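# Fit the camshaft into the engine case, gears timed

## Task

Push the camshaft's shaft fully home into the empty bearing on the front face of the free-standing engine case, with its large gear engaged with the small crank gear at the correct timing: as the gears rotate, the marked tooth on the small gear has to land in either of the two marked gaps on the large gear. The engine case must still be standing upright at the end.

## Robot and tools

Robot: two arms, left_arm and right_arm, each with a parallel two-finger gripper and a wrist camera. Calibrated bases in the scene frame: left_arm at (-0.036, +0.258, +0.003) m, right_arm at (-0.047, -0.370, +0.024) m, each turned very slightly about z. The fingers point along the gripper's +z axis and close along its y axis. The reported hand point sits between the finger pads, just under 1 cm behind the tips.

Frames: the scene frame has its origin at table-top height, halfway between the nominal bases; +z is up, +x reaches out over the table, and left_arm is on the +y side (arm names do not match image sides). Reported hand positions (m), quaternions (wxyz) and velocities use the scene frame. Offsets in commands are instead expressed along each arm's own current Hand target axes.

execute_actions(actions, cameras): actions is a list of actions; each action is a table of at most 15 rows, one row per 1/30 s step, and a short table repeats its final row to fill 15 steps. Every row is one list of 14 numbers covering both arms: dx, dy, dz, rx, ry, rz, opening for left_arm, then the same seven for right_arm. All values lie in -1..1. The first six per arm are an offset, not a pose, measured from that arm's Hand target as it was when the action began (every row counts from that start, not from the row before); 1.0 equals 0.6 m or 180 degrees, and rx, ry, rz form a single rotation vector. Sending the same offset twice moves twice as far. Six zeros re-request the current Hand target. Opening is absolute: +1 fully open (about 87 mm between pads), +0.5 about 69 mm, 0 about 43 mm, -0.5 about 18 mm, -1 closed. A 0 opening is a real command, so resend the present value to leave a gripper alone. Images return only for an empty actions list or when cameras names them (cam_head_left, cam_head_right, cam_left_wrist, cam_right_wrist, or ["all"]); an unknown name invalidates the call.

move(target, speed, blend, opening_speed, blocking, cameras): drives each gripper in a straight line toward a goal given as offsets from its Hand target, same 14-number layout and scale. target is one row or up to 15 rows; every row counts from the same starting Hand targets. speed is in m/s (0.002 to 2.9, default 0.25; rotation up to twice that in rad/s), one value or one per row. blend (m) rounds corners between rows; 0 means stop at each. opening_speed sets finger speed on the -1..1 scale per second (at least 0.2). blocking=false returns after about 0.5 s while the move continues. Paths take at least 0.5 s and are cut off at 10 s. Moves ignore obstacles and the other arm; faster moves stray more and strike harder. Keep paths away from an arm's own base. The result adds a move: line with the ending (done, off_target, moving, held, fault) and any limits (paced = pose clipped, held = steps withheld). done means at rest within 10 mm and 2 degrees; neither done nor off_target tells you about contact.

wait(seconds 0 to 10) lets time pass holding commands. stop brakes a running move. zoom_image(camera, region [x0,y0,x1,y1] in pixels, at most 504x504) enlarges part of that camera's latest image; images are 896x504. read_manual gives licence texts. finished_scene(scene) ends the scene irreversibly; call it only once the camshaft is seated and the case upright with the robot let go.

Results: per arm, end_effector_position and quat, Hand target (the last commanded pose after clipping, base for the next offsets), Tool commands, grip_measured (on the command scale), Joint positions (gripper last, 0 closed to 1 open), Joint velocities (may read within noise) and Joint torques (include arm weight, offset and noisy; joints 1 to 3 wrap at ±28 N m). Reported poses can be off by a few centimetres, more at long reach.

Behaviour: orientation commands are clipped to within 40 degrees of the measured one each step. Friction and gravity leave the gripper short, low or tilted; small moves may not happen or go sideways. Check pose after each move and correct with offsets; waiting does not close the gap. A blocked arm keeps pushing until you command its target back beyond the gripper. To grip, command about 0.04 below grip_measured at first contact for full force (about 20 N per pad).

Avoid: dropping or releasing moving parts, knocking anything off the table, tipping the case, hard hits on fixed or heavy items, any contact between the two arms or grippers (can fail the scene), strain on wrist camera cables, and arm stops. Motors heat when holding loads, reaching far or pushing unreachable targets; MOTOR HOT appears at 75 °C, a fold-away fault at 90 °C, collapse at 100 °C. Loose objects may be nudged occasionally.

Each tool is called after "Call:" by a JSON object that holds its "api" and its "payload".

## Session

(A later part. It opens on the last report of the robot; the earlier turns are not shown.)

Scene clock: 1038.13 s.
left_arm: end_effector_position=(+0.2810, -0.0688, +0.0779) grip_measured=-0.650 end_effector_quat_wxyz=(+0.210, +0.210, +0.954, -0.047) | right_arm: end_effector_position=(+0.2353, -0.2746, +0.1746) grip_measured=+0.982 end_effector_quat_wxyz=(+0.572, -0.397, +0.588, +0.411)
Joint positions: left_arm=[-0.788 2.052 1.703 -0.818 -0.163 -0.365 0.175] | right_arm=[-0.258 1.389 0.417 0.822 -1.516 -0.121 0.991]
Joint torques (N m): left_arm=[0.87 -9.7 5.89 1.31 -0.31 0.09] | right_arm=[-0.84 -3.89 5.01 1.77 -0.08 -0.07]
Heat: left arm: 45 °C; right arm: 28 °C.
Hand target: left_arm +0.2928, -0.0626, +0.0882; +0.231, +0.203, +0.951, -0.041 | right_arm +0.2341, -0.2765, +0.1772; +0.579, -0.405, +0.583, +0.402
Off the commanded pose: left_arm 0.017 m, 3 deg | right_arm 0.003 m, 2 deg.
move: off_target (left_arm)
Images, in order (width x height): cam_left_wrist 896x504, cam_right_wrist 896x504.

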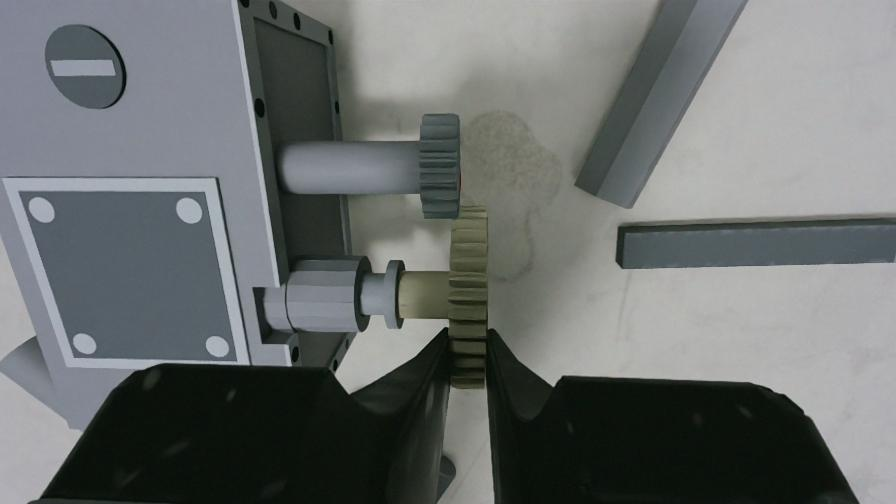

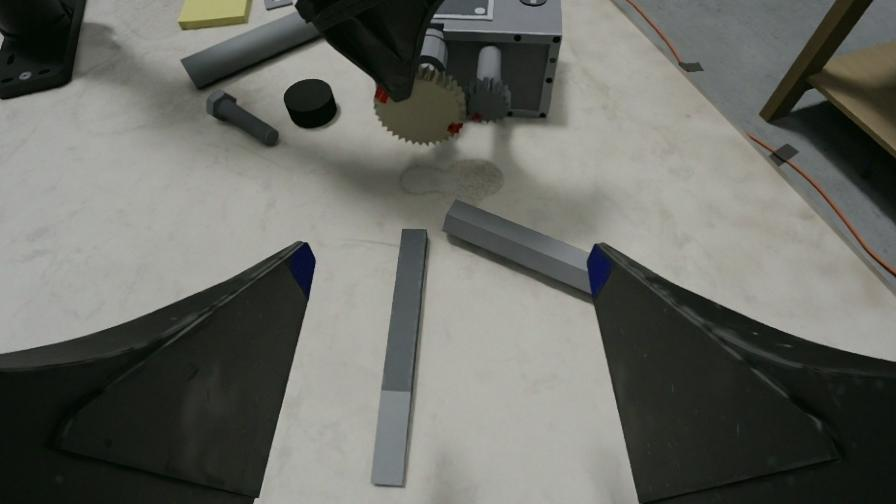

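Call:
{"api": "move", "payload": {"target": [0,0,0,0,0,0,-0.8,0,0.02,0.11,0,0,0,1], "speed": 0.12, "cameras": ["cam_right_wrist"]}}

Call:
{"api": "zoom_image", "payload": {"camera": "cam_right_wrist", "region": [370, 120, 550, 240]}}

Scene clock: 1046.33 s.
left_arm: end_effector_position=(+0.2810, -0.0688, +0.0779) grip_measured=-0.650 end_effector_quat_wxyz=(+0.210, +0.210, +0.954, -0.047) | right_arm: end_effector_position=(+0.2474, -0.2127, +0.1793) grip_measured=+0.982 end_effector_quat_wxyz=(+0.579, -0.407, +0.582, +0.401)
Joint positions: left_arm=[-0.788 2.052 1.703 -0.818 -0.163 -0.365 0.175] | right_arm=[0.014 1.405 0.405 0.973 -1.243 -0.029 0.991]
Joint torques (N m): left_arm=[0.87 -9.7 5.89 1.32 -0.32 0.09] | right_arm=[0.62 -2.58 4.48 2.07 0.17 0.12]
Heat: left arm: 44 °C; right arm: 28 °C.
Hand target: left_arm +0.2928, -0.0626, +0.0882; +0.231, +0.203, +0.951, -0.041 | right_arm +0.2459, -0.2106, +0.1768; +0.579, -0.405, +0.583, +0.402
Off the commanded pose: left_arm 0.017 m, 3 deg | right_arm 0.004 m, 0 deg.
move: off_target (left_arm)
Images, in order (width x height): cam_right_wrist 896x504.

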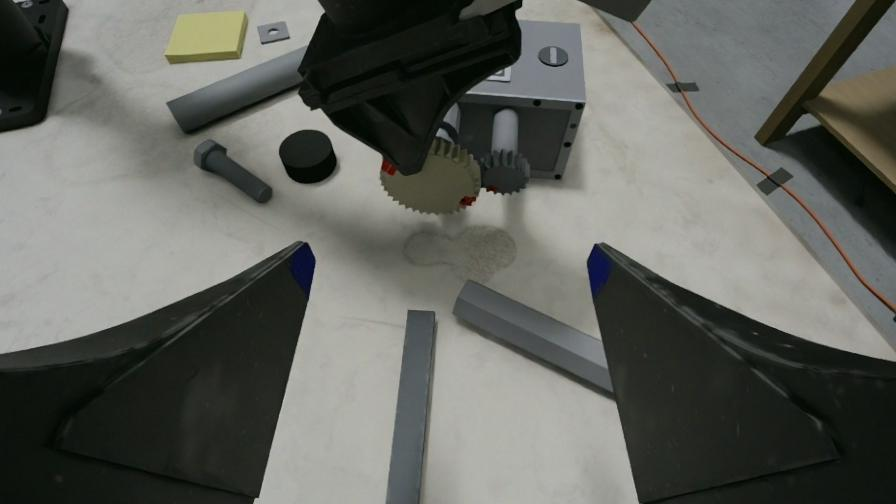

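Scaled by 2.800 from the camera's 896x504 image, which has a finer 1280x720 frame.

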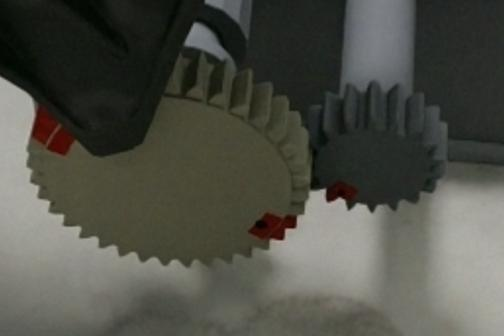

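Call:
{"api": "zoom_image", "payload": {"camera": "cam_right_wrist", "region": [455, 150, 505, 210]}}

Scaled by 8.400 from the camera's 896x504 image, which has a finer 1280x720 frame.

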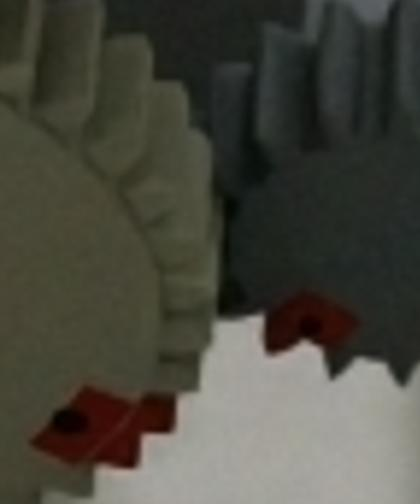

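Call:
{"api": "move", "payload": {"target": [0,-0.04,0,0,0,0,-0.8,0,0,0,0,0,0,1], "speed": 0.8, "cameras": ["cam_left_wrist","cam_right_wrist"]}}

Call:
{"api": "zoom_image", "payload": {"camera": "cam_right_wrist", "region": [370, 120, 550, 240]}}

Scene clock: 1077.67 s.
left_arm: end_effector_position=(+0.2792, -0.0739, +0.0778) grip_measured=-0.650 end_effector_quat_wxyz=(+0.212, +0.204, +0.955, -0.036) | right_arm: end_effector_position=(+0.2475, -0.2127, +0.1797) grip_measured=+0.982 end_effector_quat_wxyz=(+0.580, -0.407, +0.582, +0.400)
Joint positions: left_arm=[-0.807 2.073 1.735 -0.841 -0.193 -0.392 0.175] | right_arm=[0.014 1.405 0.405 0.976 -1.242 -0.028 0.991]
Joint torques (N m): left_arm=[-1.58 -8.28 8.31 1.24 -0.23 -0.11] | right_arm=[0.61 -2.43 4.46 2.08 0.16 0.13]
Heat: left arm: 42 °C; right arm: 30 °C.
Hand target: left_arm +0.2831, -0.0845, +0.0879; +0.231, +0.203, +0.951, -0.041 | right_arm +0.2460, -0.2106, +0.1768; +0.579, -0.405, +0.583, +0.402
Off the commanded pose: left_arm 0.015 m, 2 deg | right_arm 0.004 m, 0 deg.
move: off_target (left_arm)
Images, in order (width x height): cam_left_wrist 896x504, cam_right_wrist 896x504.

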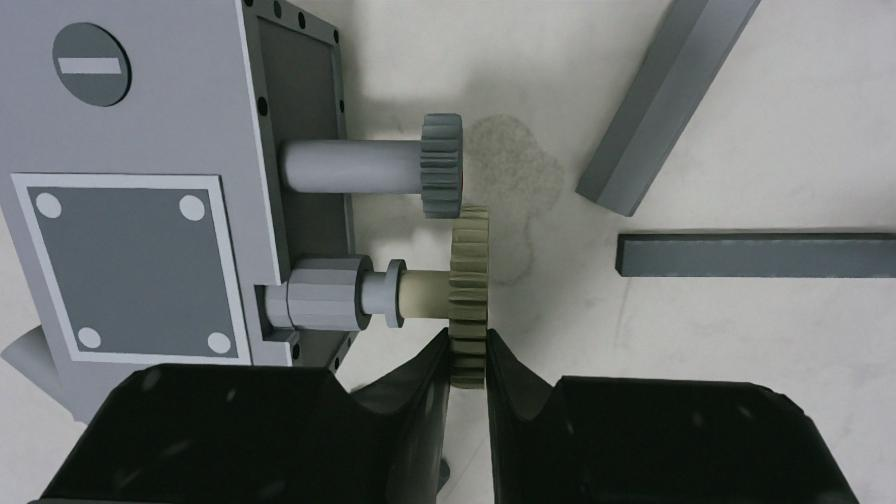

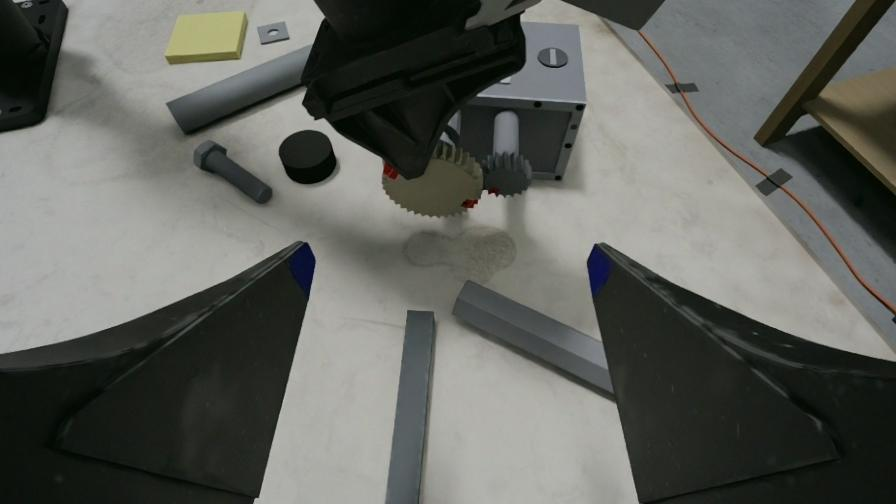

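Scaled by 2.800 from the camera's 896x504 image, which has a finer 1280x720 frame.

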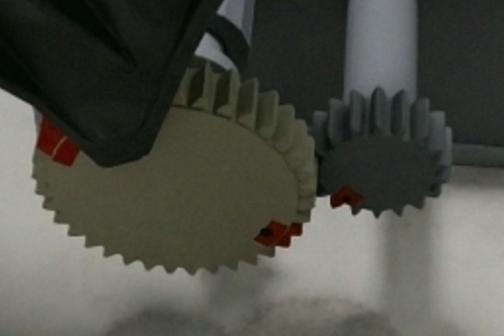

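Call:
{"api": "move", "payload": {"target": [0,-0.04,0,0,0,0,-0.8,0,0,0,0,0,0,1], "speed": 1.5, "cameras": ["cam_left_wrist"]}}

Scene clock: 1081.53 s.
left_arm: end_effector_position=(+0.2697, -0.0970, +0.0779) grip_measured=-0.650 end_effector_quat_wxyz=(+0.215, +0.202, +0.955, -0.034) | right_arm: end_effector_position=(+0.2475, -0.2127, +0.1797) grip_measured=+0.982 end_effector_quat_wxyz=(+0.580, -0.407, +0.582, +0.400)
Joint positions: left_arm=[-0.86 2.123 1.812 -0.877 -0.219 -0.444 0.175] | right_arm=[0.014 1.405 0.405 0.976 -1.242 -0.028 0.991]
Joint torques (N m): left_arm=[-1.25 -8.58 8.25 1.2 -0.2 -0.04] | right_arm=[0.57 -2.47 4.55 2.07 0.15 0.13]
Heat: left arm: 42 °C; right arm: 30 °C.
Hand target: left_arm +0.2735, -0.1066, +0.0876; +0.231, +0.203, +0.951, -0.041 | right_arm +0.2459, -0.2106, +0.1768; +0.579, -0.405, +0.583, +0.402
Off the commanded pose: left_arm 0.014 m, 2 deg | right_arm 0.004 m, 0 deg.
move: off_target (left_arm)
Images, in order (width x height): cam_left_wrist 896x504.

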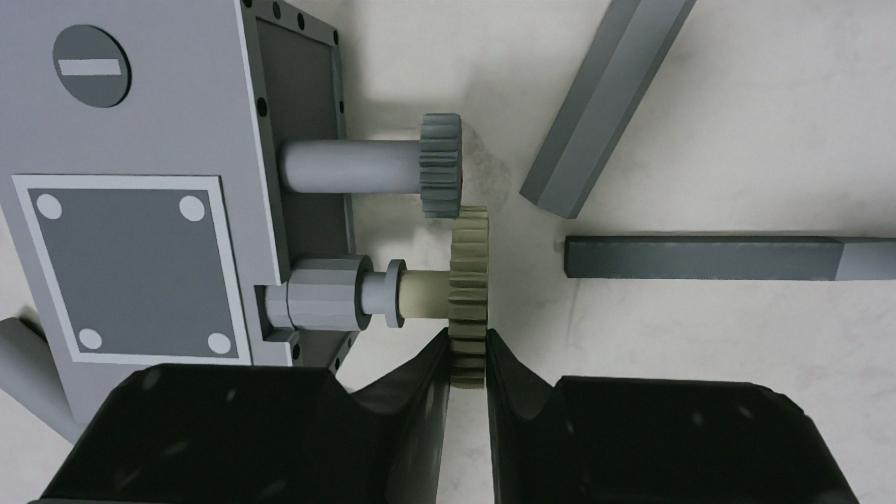

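Call:
{"api": "move", "payload": {"target": [0,0.012,0,0,0,0,-0.5,0,0,0,0,0,0,1], "speed": 0.05, "opening_speed": 0.5, "cameras": ["cam_left_wrist"]}}

Scene clock: 1089.53 s.
left_arm: end_effector_position=(+0.2697, -0.0967, +0.0779) grip_measured=-0.500 end_effector_quat_wxyz=(+0.215, +0.204, +0.954, -0.034) | right_arm: end_effector_position=(+0.2475, -0.2127, +0.1797) grip_measured=+0.982 end_effector_quat_wxyz=(+0.580, -0.407, +0.582, +0.400)
Joint positions: left_arm=[-0.86 2.123 1.812 -0.877 -0.219 -0.44 0.25] | right_arm=[0.014 1.405 0.405 0.976 -1.242 -0.028 0.991]
Joint torques (N m): left_arm=[-0.16 -9.63 6.45 1.33 -0.14 0.05] | right_arm=[0.59 -2.52 4.52 2.06 0.16 0.14]
Heat: left arm: 43 °C; right arm: 30 °C.
Hand target: left_arm +0.2764, -0.0999, +0.0876; +0.231, +0.203, +0.951, -0.041 | right_arm +0.2459, -0.2106, +0.1768; +0.579, -0.405, +0.583, +0.402
Off the commanded pose: left_arm 0.012 m, 2 deg | right_arm 0.004 m, 0 deg.
move: off_target (left_arm)
Images, in order (width x height): cam_left_wrist 896x504.

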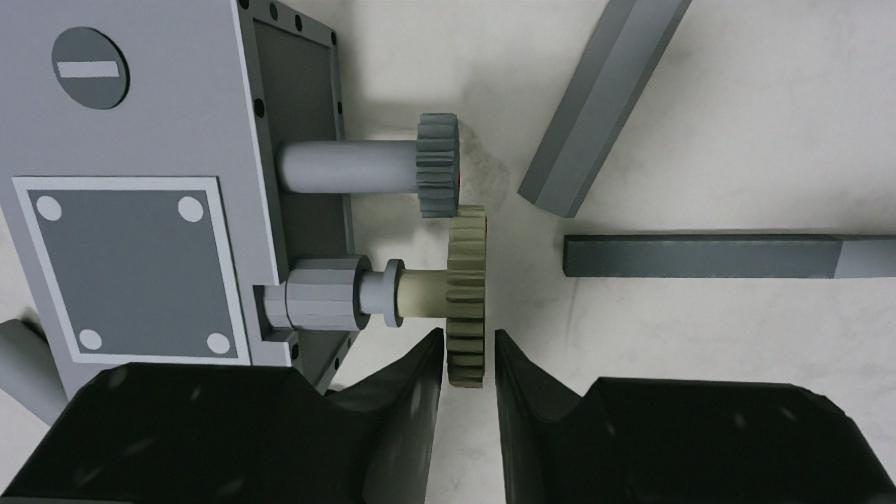

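Call:
{"api": "move", "payload": {"target": [0,0,0,0,0,0,-0.8,0,0,0,0,0,0,1], "opening_speed": 0.5}}

Call:
{"api": "move", "payload": {"target": [0,-0.06,0,0,0,0,-0.8,0,0,0,0,0,0,1], "speed": 1.2, "cameras": ["cam_left_wrist"]}}

Scene clock: 1096.43 s.
left_arm: end_effector_position=(+0.2698, -0.0967, +0.0779) grip_measured=-0.651 end_effector_quat_wxyz=(+0.215, +0.205, +0.954, -0.034) | right_arm: end_effector_position=(+0.2475, -0.2127, +0.1797) grip_measured=+0.982 end_effector_quat_wxyz=(+0.580, -0.407, +0.582, +0.400)
Joint positions: left_arm=[-0.86 2.123 1.812 -0.877 -0.219 -0.439 0.175] | right_arm=[0.014 1.405 0.405 0.976 -1.242 -0.028 0.991]
Joint torques (N m): left_arm=[-0.16 -9.62 6.46 1.32 -0.14 0.04] | right_arm=[0.62 -2.48 4.42 2.05 0.15 0.13]
Heat: left arm: 44 °C; right arm: 30 °C.
Hand target: left_arm +0.2764, -0.0999, +0.0876; +0.231, +0.203, +0.951, -0.041 | right_arm +0.2459, -0.2106, +0.1768; +0.579, -0.405, +0.583, +0.402
Off the commanded pose: left_arm 0.012 m, 2 deg | right_arm 0.004 m, 0 deg.
move: off_target (left_arm)

Scene clock: 1097.33 s.
left_arm: end_effector_position=(+0.2588, -0.1242, +0.0783) grip_measured=-0.650 end_effector_quat_wxyz=(+0.217, +0.203, +0.954, -0.033) | right_arm: end_effector_position=(+0.2475, -0.2127, +0.1797) grip_measured=+0.982 end_effector_quat_wxyz=(+0.580, -0.407, +0.582, +0.400)
Joint positions: left_arm=[-0.918 2.191 1.922 -0.928 -0.245 -0.496 0.175] | right_arm=[0.014 1.405 0.405 0.976 -1.242 -0.028 0.991]
Joint torques (N m): left_arm=[-1.06 -8.9 8.21 1.18 -0.18 -0.03] | right_arm=[0.59 -2.5 4.45 2.09 0.15 0.15]
Heat: left arm: 44 °C; right arm: 30 °C.
Hand target: left_arm +0.2618, -0.1328, +0.0871; +0.231, +0.202, +0.951, -0.041 | right_arm +0.2459, -0.2106, +0.1768; +0.579, -0.405, +0.583, +0.402
Off the commanded pose: left_arm 0.013 m, 2 deg | right_arm 0.004 m, 0 deg.
move: off_target (left_arm)
Images, in order (width x height): cam_left_wrist 896x504.

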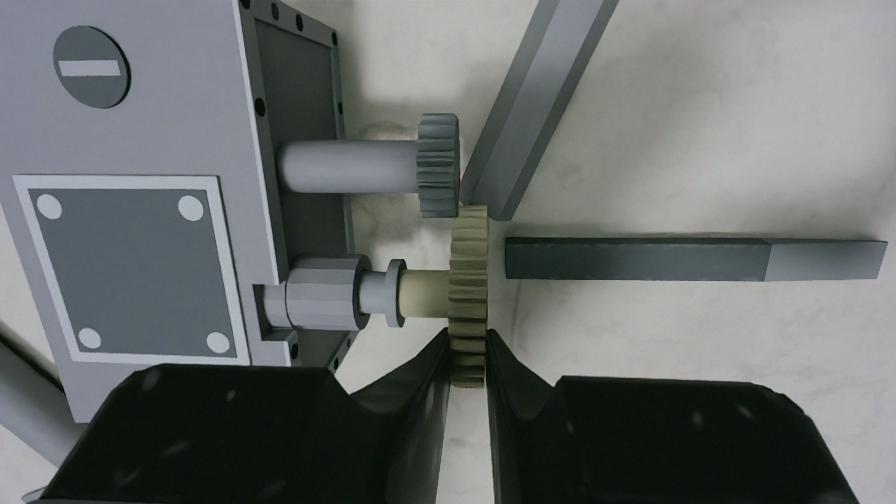

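Call:
{"api": "move", "payload": {"target": [[0,0.012,0,0.05,0,0,-0.8,0,0,0,0,0,0,1],[0,-0.012,0,0.05,0,0,-0.8,0,0,0,0,0,0,1]], "speed": [0.15,0.15], "cameras": ["cam_left_wrist"]}}

Scene clock: 1125.07 s.
left_arm: end_effector_position=(+0.2579, -0.1249, +0.0776) grip_measured=-0.637 end_effector_quat_wxyz=(+0.204, +0.220, +0.949, -0.094) | right_arm: end_effector_position=(+0.2475, -0.2127, +0.1797) grip_measured=+0.982 end_effector_quat_wxyz=(+0.580, -0.407, +0.582, +0.400)
Joint positions: left_arm=[-0.878 2.125 1.804 -0.81 -0.114 -0.441 0.181] | right_arm=[0.014 1.405 0.405 0.976 -1.242 -0.028 0.991]
Joint torques (N m): left_arm=[-1.2 -8.57 8.05 1.45 0.18 -0.09] | right_arm=[0.57 -2.44 4.41 2.08 0.17 0.15]
Heat: left arm: 43 °C; right arm: 30 °C.
Hand target: left_arm +0.2588, -0.1394, +0.0869; +0.214, +0.220, +0.945, -0.116 | right_arm +0.2459, -0.2106, +0.1768; +0.579, -0.405, +0.583, +0.402
Off the commanded pose: left_arm 0.017 m, 3 deg | right_arm 0.004 m, 0 deg.
move: off_target (left_arm)
Images, in order (width x height): cam_left_wrist 896x504.

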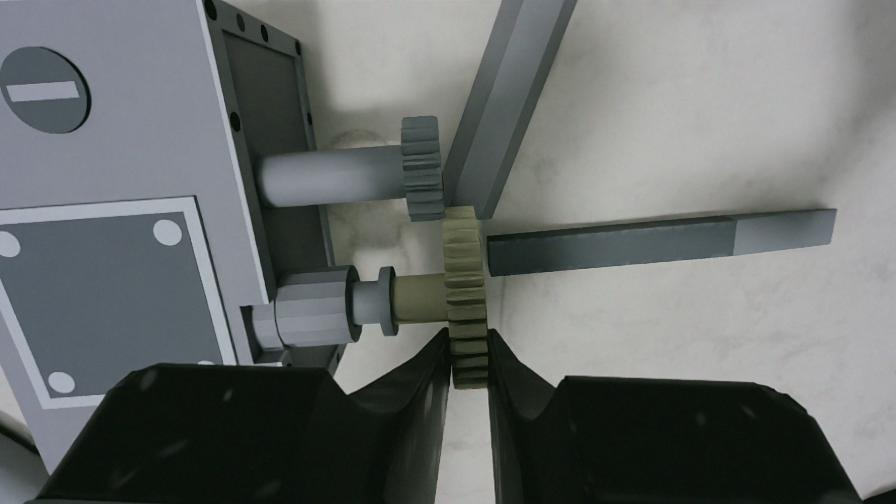

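Call:
{"api": "move", "payload": {"target": [0,-0.008,0,0.01,0,0,-0.8,0,0,0,0,0,0,1], "speed": 0.15, "cameras": ["cam_left_wrist","cam_right_wrist"]}}

Call:
{"api": "zoom_image", "payload": {"camera": "cam_left_wrist", "region": [230, 90, 530, 390]}}

Scene clock: 1132.60 s.
left_arm: end_effector_position=(+0.2578, -0.1249, +0.0776) grip_measured=-0.637 end_effector_quat_wxyz=(+0.204, +0.220, +0.949, -0.094) | right_arm: end_effector_position=(+0.2475, -0.2127, +0.1797) grip_measured=+0.982 end_effector_quat_wxyz=(+0.580, -0.407, +0.582, +0.400)
Joint positions: left_arm=[-0.878 2.125 1.804 -0.81 -0.114 -0.441 0.181] | right_arm=[0.014 1.405 0.405 0.976 -1.242 -0.028 0.991]
Joint torques (N m): left_arm=[-1.05 -8.99 7.27 1.62 0.48 -0.05] | right_arm=[0.57 -2.5 4.52 2.08 0.16 0.16]
Heat: left arm: 42 °C; right arm: 30 °C.
Hand target: left_arm +0.2566, -0.1436, +0.0875; +0.211, +0.223, +0.943, -0.131 | right_arm +0.2459, -0.2106, +0.1768; +0.579, -0.405, +0.583, +0.402
Off the commanded pose: left_arm 0.021 m, 4 deg | right_arm 0.004 m, 0 deg.
move: off_target (left_arm)
Images, in order (width x height): cam_left_wrist 896x504, cam_right_wrist 896x504.

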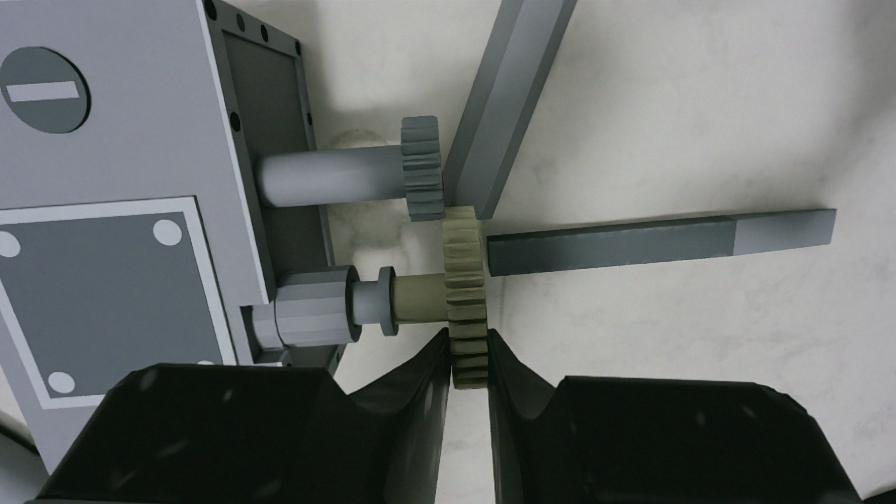

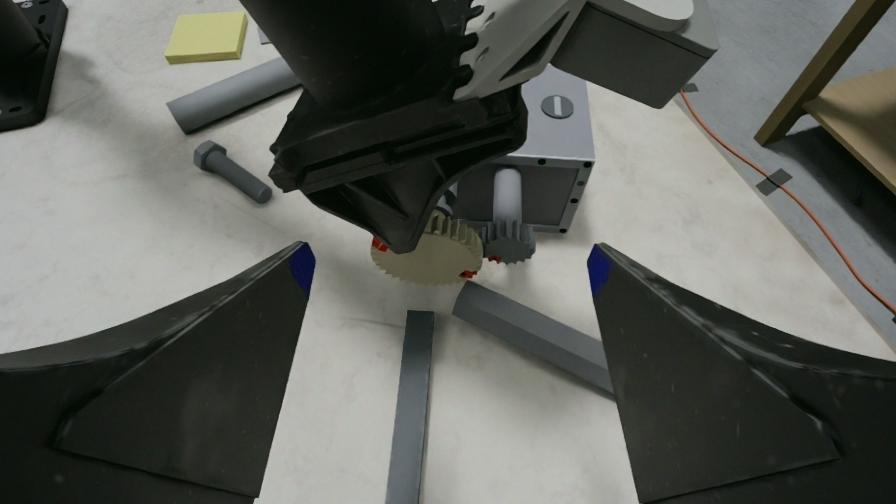

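Scaled by 1.680 from the camera's 896x504 image, which has a finer 1280x720 frame.

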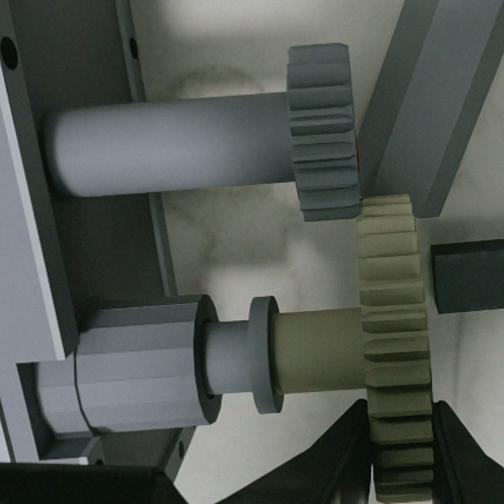

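Call:
{"api": "move", "payload": {"target": [0,-0.02,0,0.01,0,0,-0.8,0,0,-0.08,0,0,0,1], "speed": 0.6, "cameras": ["cam_left_wrist"]}}

Call:
{"api": "zoom_image", "payload": {"camera": "cam_left_wrist", "region": [230, 90, 530, 390]}}

Scene clock: 1141.20 s.
left_arm: end_effector_position=(+0.2574, -0.1252, +0.0776) grip_measured=-0.637 end_effector_quat_wxyz=(+0.204, +0.220, +0.949, -0.095) | right_arm: end_effector_position=(+0.2319, -0.2538, +0.1766) grip_measured=+0.982 end_effector_quat_wxyz=(+0.575, -0.400, +0.586, +0.408)
Joint positions: left_arm=[-0.878 2.125 1.804 -0.81 -0.113 -0.442 0.181] | right_arm=[-0.174 1.368 0.369 0.954 -1.432 -0.028 0.991]
Joint torques (N m): left_arm=[-2.06 -8.68 8.18 1.69 0.69 -0.12] | right_arm=[-0.9 -3.85 4.41 1.75 -0.01 -0.07]
Heat: left arm: 42 °C; right arm: 30 °C.
Hand target: left_arm +0.2508, -0.1541, +0.0894; +0.207, +0.227, +0.940, -0.145 | right_arm +0.2292, -0.2556, +0.1771; +0.579, -0.405, +0.583, +0.402
Off the commanded pose: left_arm 0.032 m, 6 deg | right_arm 0.003 m, 1 deg.
move: off_target (left_arm)
Images, in order (width x height): cam_left_wrist 896x504.

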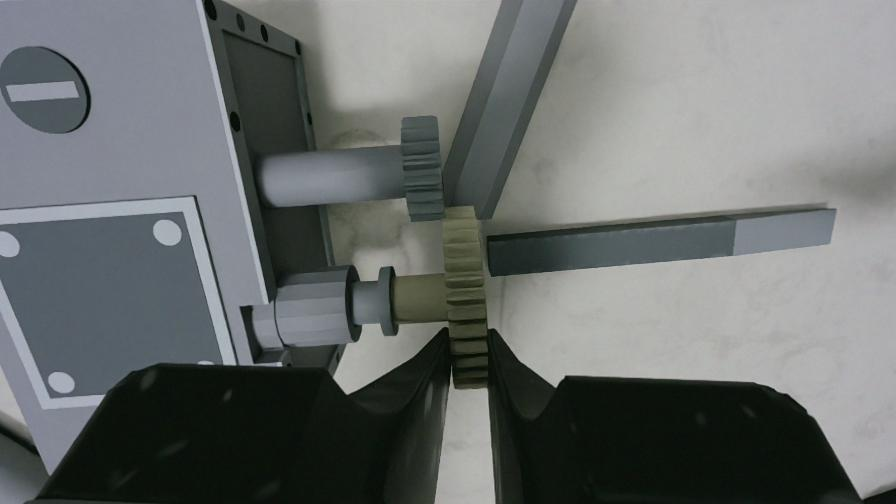

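Scaled by 1.680 from the camera's 896x504 image, which has a finer 1280x720 frame.

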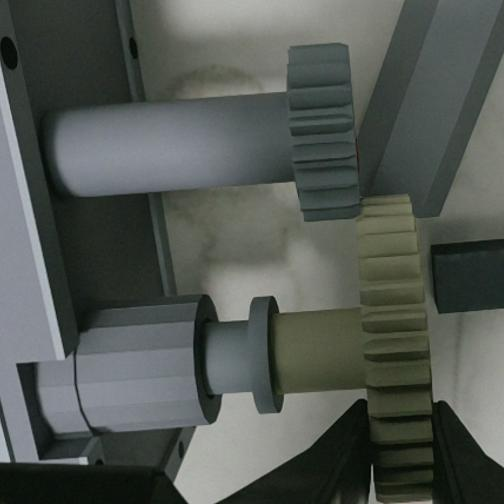

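Call:
{"api": "move", "payload": {"target": [[0.0065,-0.006,0,-0.03,-0.06,0,-0.8,0,0,0,0,0,0,1],[0,-0.01,0,0.02,0,0,-0.8,0,0,0,0,0,0,1],[0.0065,-0.012,0,-0.03,-0.06,0,-0.8,0,0,0,0,0,0,1]], "speed": 0.15, "blend": 0.002, "cameras": ["cam_left_wrist","cam_right_wrist"]}}

Call:
{"api": "zoom_image", "payload": {"camera": "cam_left_wrist", "region": [230, 90, 530, 390]}}

Scene clock: 1151.47 s.
left_arm: end_effector_position=(+0.2439, -0.1543, +0.0749) grip_measured=-0.640 end_effector_quat_wxyz=(+0.290, +0.211, +0.927, -0.106) | right_arm: end_effector_position=(+0.2317, -0.2537, +0.1765) grip_measured=+0.982 end_effector_quat_wxyz=(+0.575, -0.400, +0.586, +0.408)
Joint positions: left_arm=[-0.982 2.061 1.638 -0.569 -0.259 -0.501 0.18] | right_arm=[-0.174 1.368 0.369 0.952 -1.433 -0.028 0.991]
Joint torques (N m): left_arm=[-0.84 -10.82 5.05 1.68 -0.12 -0.12] | right_arm=[-0.77 -3.88 4.44 1.75 0.01 -0.08]
Heat: left arm: 42 °C; right arm: 30 °C.
Hand target: left_arm +0.2443, -0.1588, +0.0890; +0.305, +0.202, +0.923, -0.122 | right_arm +0.2292, -0.2556, +0.1771; +0.579, -0.405, +0.583, +0.402
Off the commanded pose: left_arm 0.015 m, 3 deg | right_arm 0.003 m, 1 deg.
move: off_target (left_arm)
Images, in order (width x height): cam_left_wrist 896x504, cam_right_wrist 896x504.

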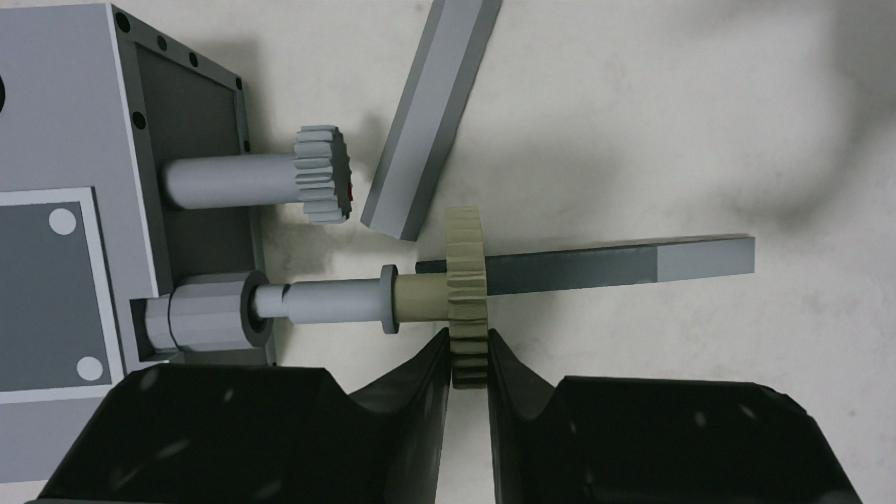

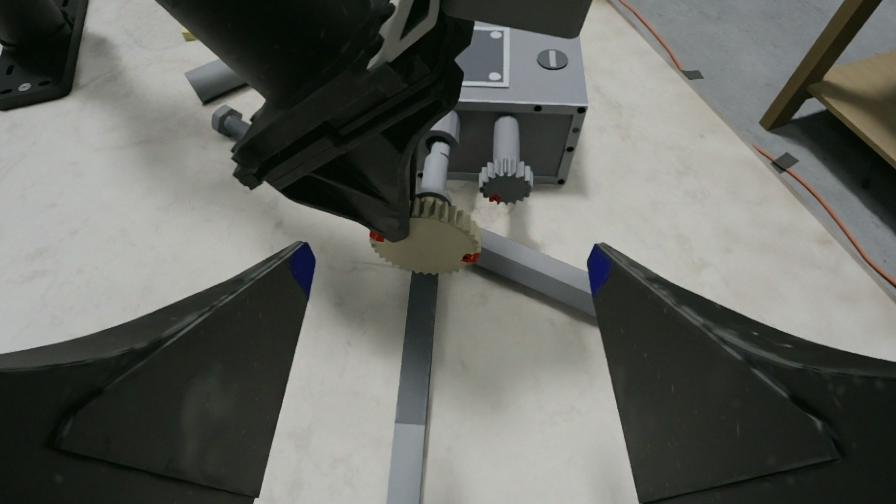

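Scaled by 1.680 from the camera's 896x504 image, which has a finer 1280x720 frame.

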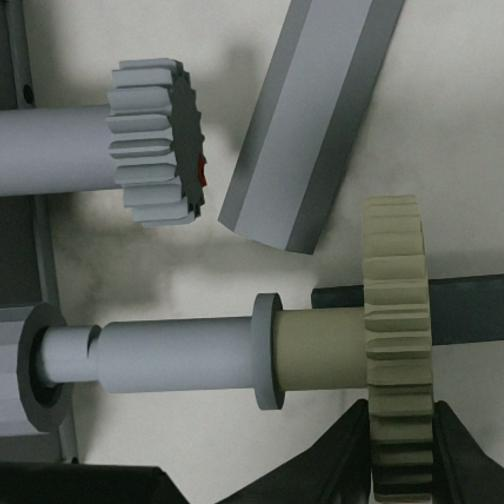

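Call:
{"api": "zoom_image", "payload": {"camera": "cam_right_wrist", "region": [360, 130, 550, 290]}}

Call:
{"api": "zoom_image", "payload": {"camera": "cam_right_wrist", "region": [465, 150, 545, 220]}}

Call:
{"api": "zoom_image", "payload": {"camera": "cam_right_wrist", "region": [360, 190, 490, 290]}}

Scaled by 2.653 from the camera's 896x504 image, which has a finer 1280x720 frame.

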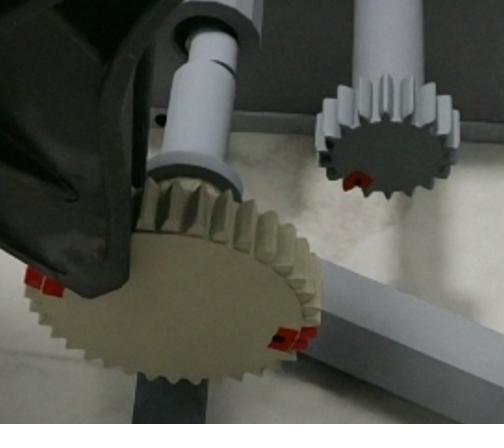

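Scaled by 6.300 from the camera's 896x504 image, which has a finer 1280x720 frame.

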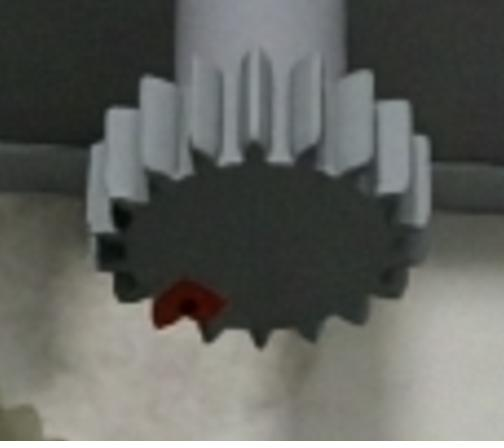

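Scaled by 3.877 from the camera's 896x504 image, which has a finer 1280x720 frame.

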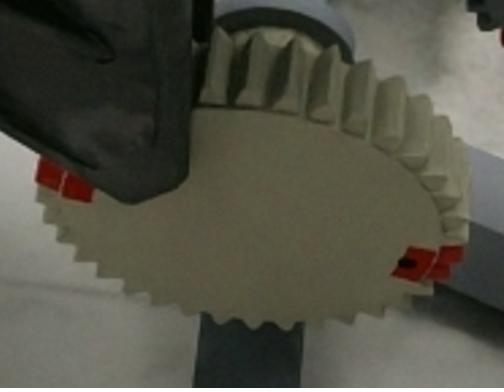

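Call:
{"api": "move", "payload": {"target": [[0,0.012,0,-0.006,-0.012,0,-0.8,0,0,0,0,0,0,1],[0,0.024,0,-0.006,0.012,0,-0.8,0,0,0,0,0,0,1],[0,0.034,0,-0.006,0,0,-0.8,0,0,0,0,0,0,1]], "speed": 0.08, "blend": 0.003, "cameras": ["cam_left_wrist","cam_right_wrist"]}}

Call:
{"api": "zoom_image", "payload": {"camera": "cam_left_wrist", "region": [230, 190, 530, 390]}}

Call:
{"api": "zoom_image", "payload": {"camera": "cam_right_wrist", "region": [360, 130, 550, 290]}}

Scene clock: 1179.27 s.
left_arm: end_effector_position=(+0.2473, -0.1412, +0.0764) grip_measured=-0.648 end_effector_quat_wxyz=(+0.294, +0.207, +0.927, -0.102) | right_arm: end_effector_position=(+0.2317, -0.2537, +0.1765) grip_measured=+0.982 end_effector_quat_wxyz=(+0.575, -0.400, +0.586, +0.408)
Joint positions: left_arm=[-0.965 2.023 1.585 -0.549 -0.263 -0.49 0.176] | right_arm=[-0.174 1.368 0.369 0.952 -1.433 -0.028 0.991]
Joint torques (N m): left_arm=[0.43 -10.14 4.92 1.69 -0.07 0] | right_arm=[-0.94 -3.85 4.46 1.71 0.02 -0.08]
Heat: left arm: 46 °C; right arm: 29 °C.
Hand target: left_arm +0.2533, -0.1407, +0.0869; +0.307, +0.199, +0.924, -0.113 | right_arm +0.2292, -0.2556, +0.1771; +0.579, -0.405, +0.583, +0.402
Off the commanded pose: left_arm 0.012 m, 2 deg | right_arm 0.003 m, 1 deg.
move: off_target (left_arm)
Images, in order (width x height): cam_left_wrist 896x504, cam_right_wrist 896x504.

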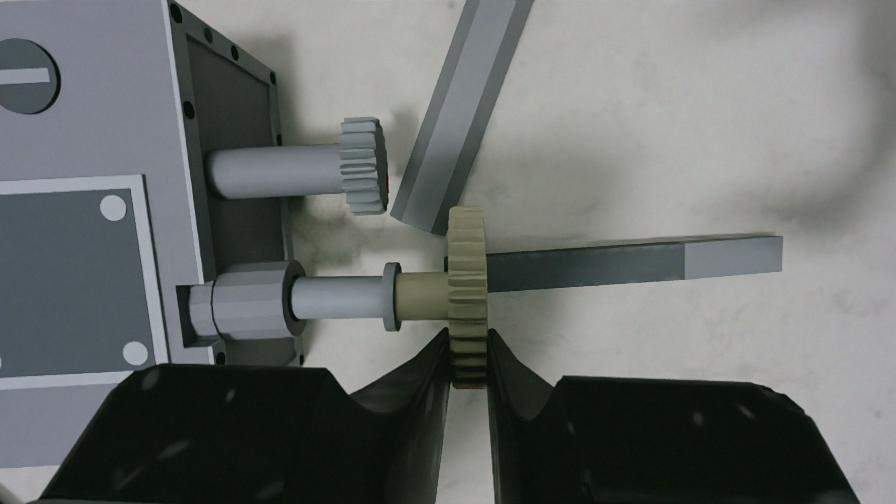

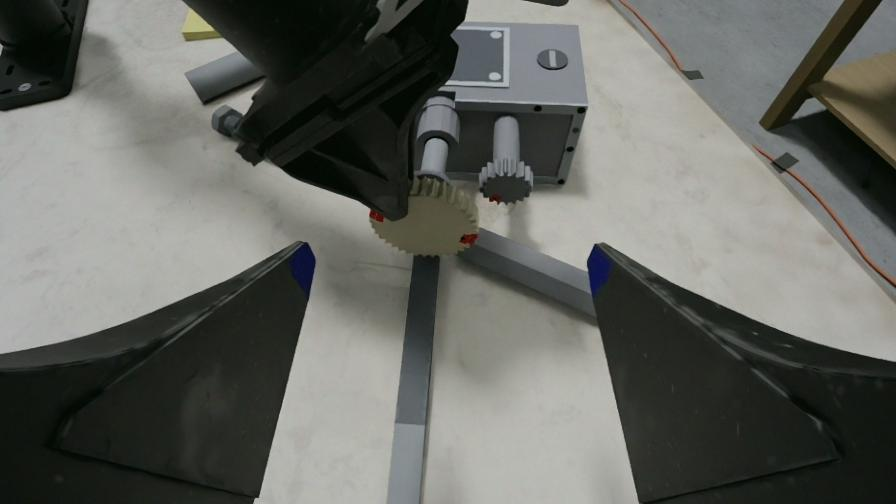

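Scaled by 1.680 from the camera's 896x504 image, which has a finer 1280x720 frame.

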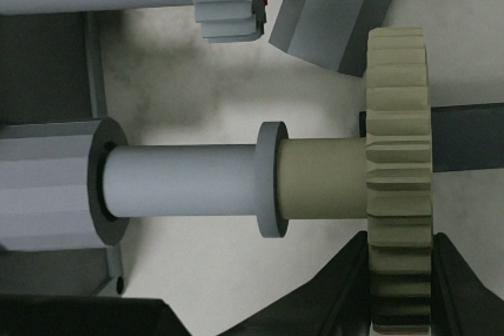

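Scaled by 2.653 from the camera's 896x504 image, which has a finer 1280x720 frame.

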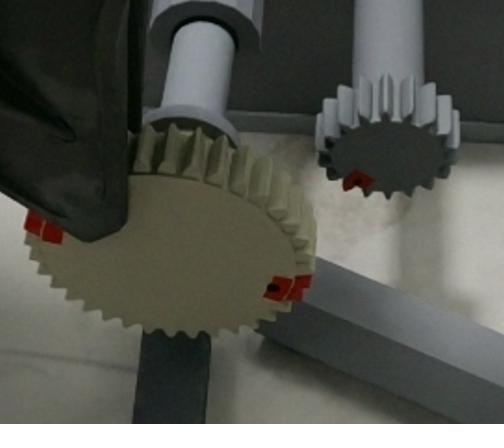

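Call:
{"api": "move", "payload": {"target": [[0,0.012,0,-0.004,-0.02,0,-0.8,0,0,0,0,0,0,1],[0,0.02,0,0,0.02,0,-0.8,0,0,0,0,0,0,1],[0,0.027,0,-0.004,-0.02,0,-0.8,0,0,0,0,0,0,1],[0,0.03,0,0,0,0,-0.8,0,0,0,0,0,0,1]], "speed": 0.08, "blend": 0.003, "cameras": ["cam_left_wrist","cam_right_wrist"]}}

Call:
{"api": "zoom_image", "payload": {"camera": "cam_left_wrist", "region": [230, 190, 530, 390]}}

Call:
{"api": "zoom_image", "payload": {"camera": "cam_right_wrist", "region": [360, 110, 550, 260]}}

Scene clock: 1188.20 s.
left_arm: end_effector_position=(+0.2506, -0.1248, +0.0773) grip_measured=-0.647 end_effector_quat_wxyz=(+0.300, +0.212, +0.923, -0.111) | right_arm: end_effector_position=(+0.2317, -0.2537, +0.1765) grip_measured=+0.982 end_effector_quat_wxyz=(+0.575, -0.400, +0.586, +0.408)
Joint positions: left_arm=[-0.934 1.959 1.487 -0.486 -0.236 -0.45 0.176] | right_arm=[-0.174 1.368 0.369 0.952 -1.433 -0.028 0.991]
Joint torques (N m): left_arm=[0.94 -7.57 8.21 1.42 -0.1 -0.05] | right_arm=[-0.85 -3.85 4.42 1.72 -0.01 -0.08]
Heat: left arm: 46 °C; right arm: 29 °C.
Hand target: left_arm +0.2612, -0.1246, +0.0854; +0.307, +0.199, +0.924, -0.113 | right_arm +0.2292, -0.2556, +0.1771; +0.579, -0.405, +0.583, +0.402
Off the commanded pose: left_arm 0.013 m, 2 deg | right_arm 0.003 m, 1 deg.
move: off_target (left_arm)
Images, in order (width x height): cam_left_wrist 896x504, cam_right_wrist 896x504.

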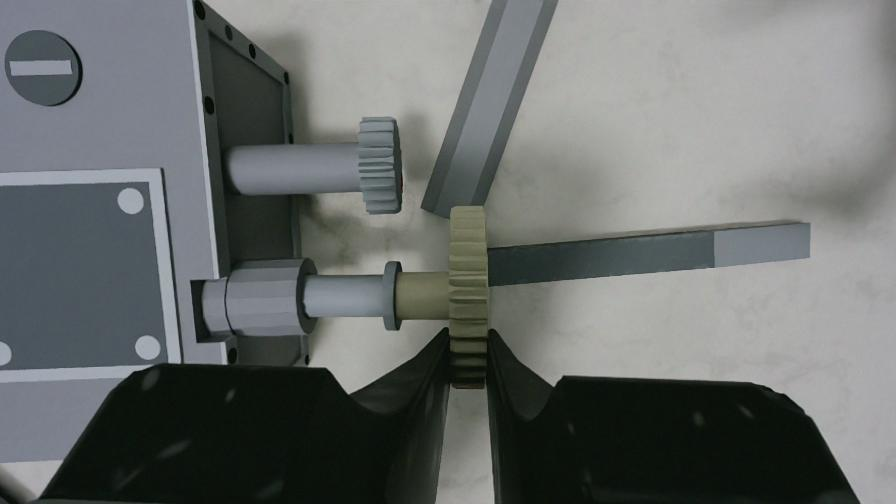

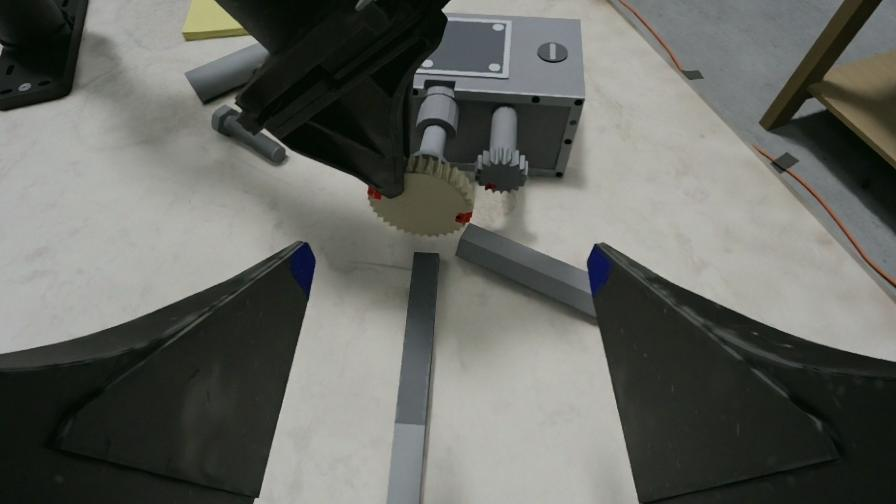

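Scaled by 1.680 from the camera's 896x504 image, which has a finer 1280x720 frame.

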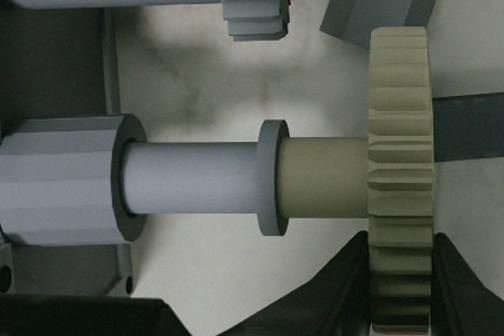

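Scaled by 2.653 from the camera's 896x504 image, which has a finer 1280x720 frame.

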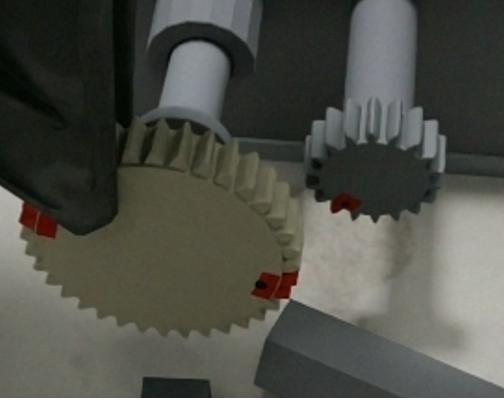

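Call:
{"api": "move", "payload": {"target": [[0,0.012,0,-0.004,-0.02,0,-0.8,0,0,0,0,0,0,1],[0,0.02,0,0,0.02,0,-0.8,0,0,0,0,0,0,1],[0,0.024,0,-0.004,-0.02,0,-0.8,0,0,0,0,0,0,1],[0,0.026,0,0,0,0,-0.8,0,0,0,0,0,0,1]], "speed": 0.08, "blend": 0.003, "cameras": ["cam_left_wrist","cam_right_wrist"]}}

Call:
{"api": "zoom_image", "payload": {"camera": "cam_left_wrist", "region": [230, 90, 530, 390]}}

Call:
{"api": "zoom_image", "payload": {"camera": "cam_right_wrist", "region": [360, 110, 550, 260]}}

Scene clock: 1202.47 s.
left_arm: end_effector_position=(+0.2577, -0.1125, +0.0768) grip_measured=-0.646 end_effector_quat_wxyz=(+0.301, +0.212, +0.923, -0.113) | right_arm: end_effector_position=(+0.2317, -0.2537, +0.1765) grip_measured=+0.982 end_effector_quat_wxyz=(+0.575, -0.400, +0.586, +0.408)
Joint positions: left_arm=[-0.901 1.932 1.443 -0.458 -0.216 -0.422 0.177] | right_arm=[-0.174 1.368 0.369 0.952 -1.433 -0.028 0.991]
Joint torques (N m): left_arm=[1.05 -7.41 8.1 1.39 -0.09 -0.06] | right_arm=[-0.87 -3.89 4.48 1.75 -0.01 -0.09]
Heat: left arm: 45 °C; right arm: 29 °C.
Hand target: left_arm +0.2680, -0.1106, +0.0838; +0.307, +0.199, +0.924, -0.113 | right_arm +0.2292, -0.2556, +0.1771; +0.579, -0.405, +0.583, +0.402
Off the commanded pose: left_arm 0.013 m, 2 deg | right_arm 0.003 m, 1 deg.
move: off_target (left_arm)
Images, in order (width x height): cam_left_wrist 896x504, cam_right_wrist 896x504.

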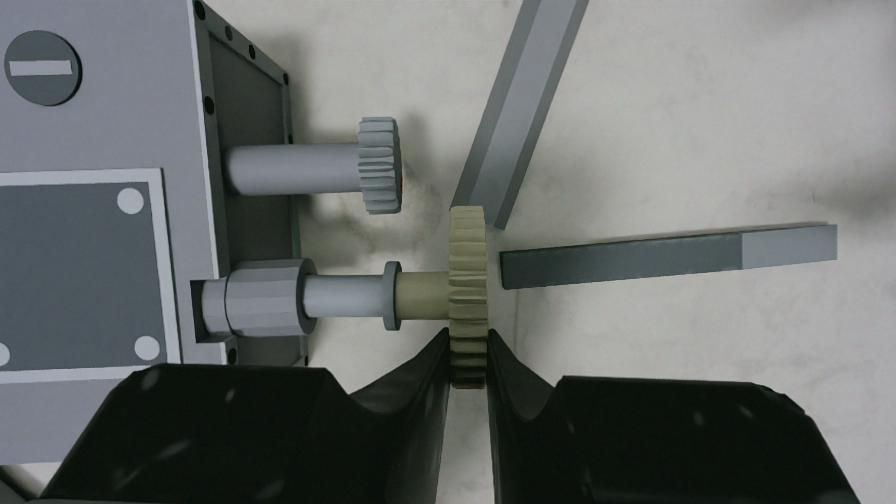

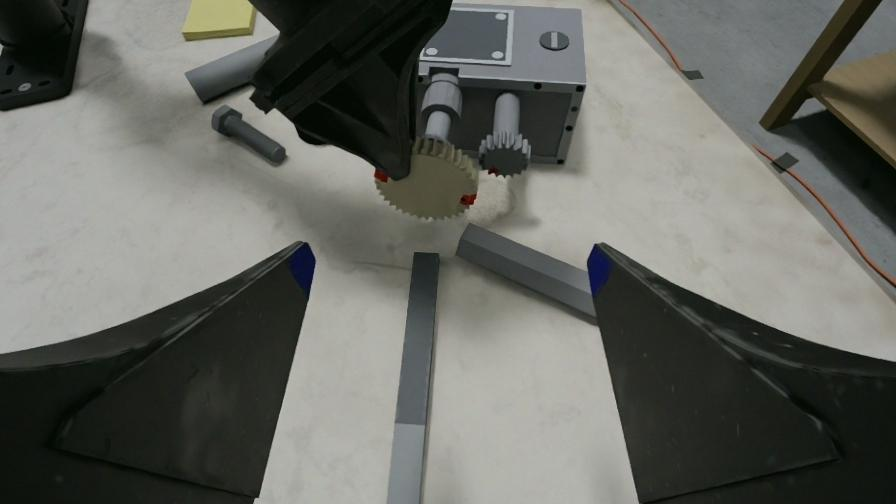

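Scaled by 1.680 from the camera's 896x504 image, which has a finer 1280x720 frame.

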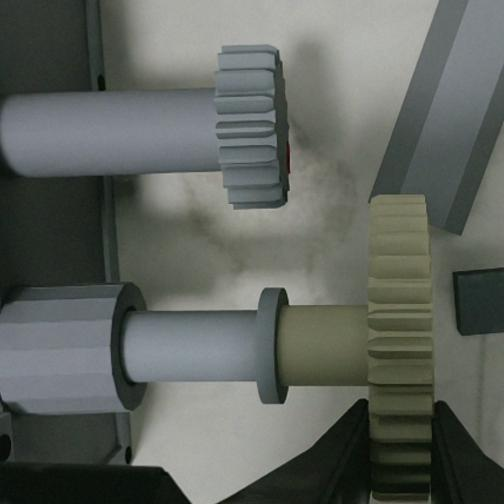

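Scaled by 2.653 from the camera's 896x504 image, which has a finer 1280x720 frame.

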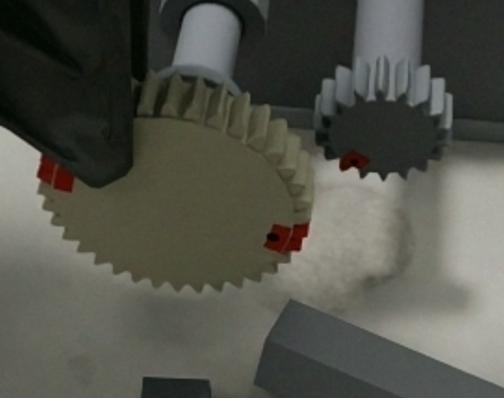

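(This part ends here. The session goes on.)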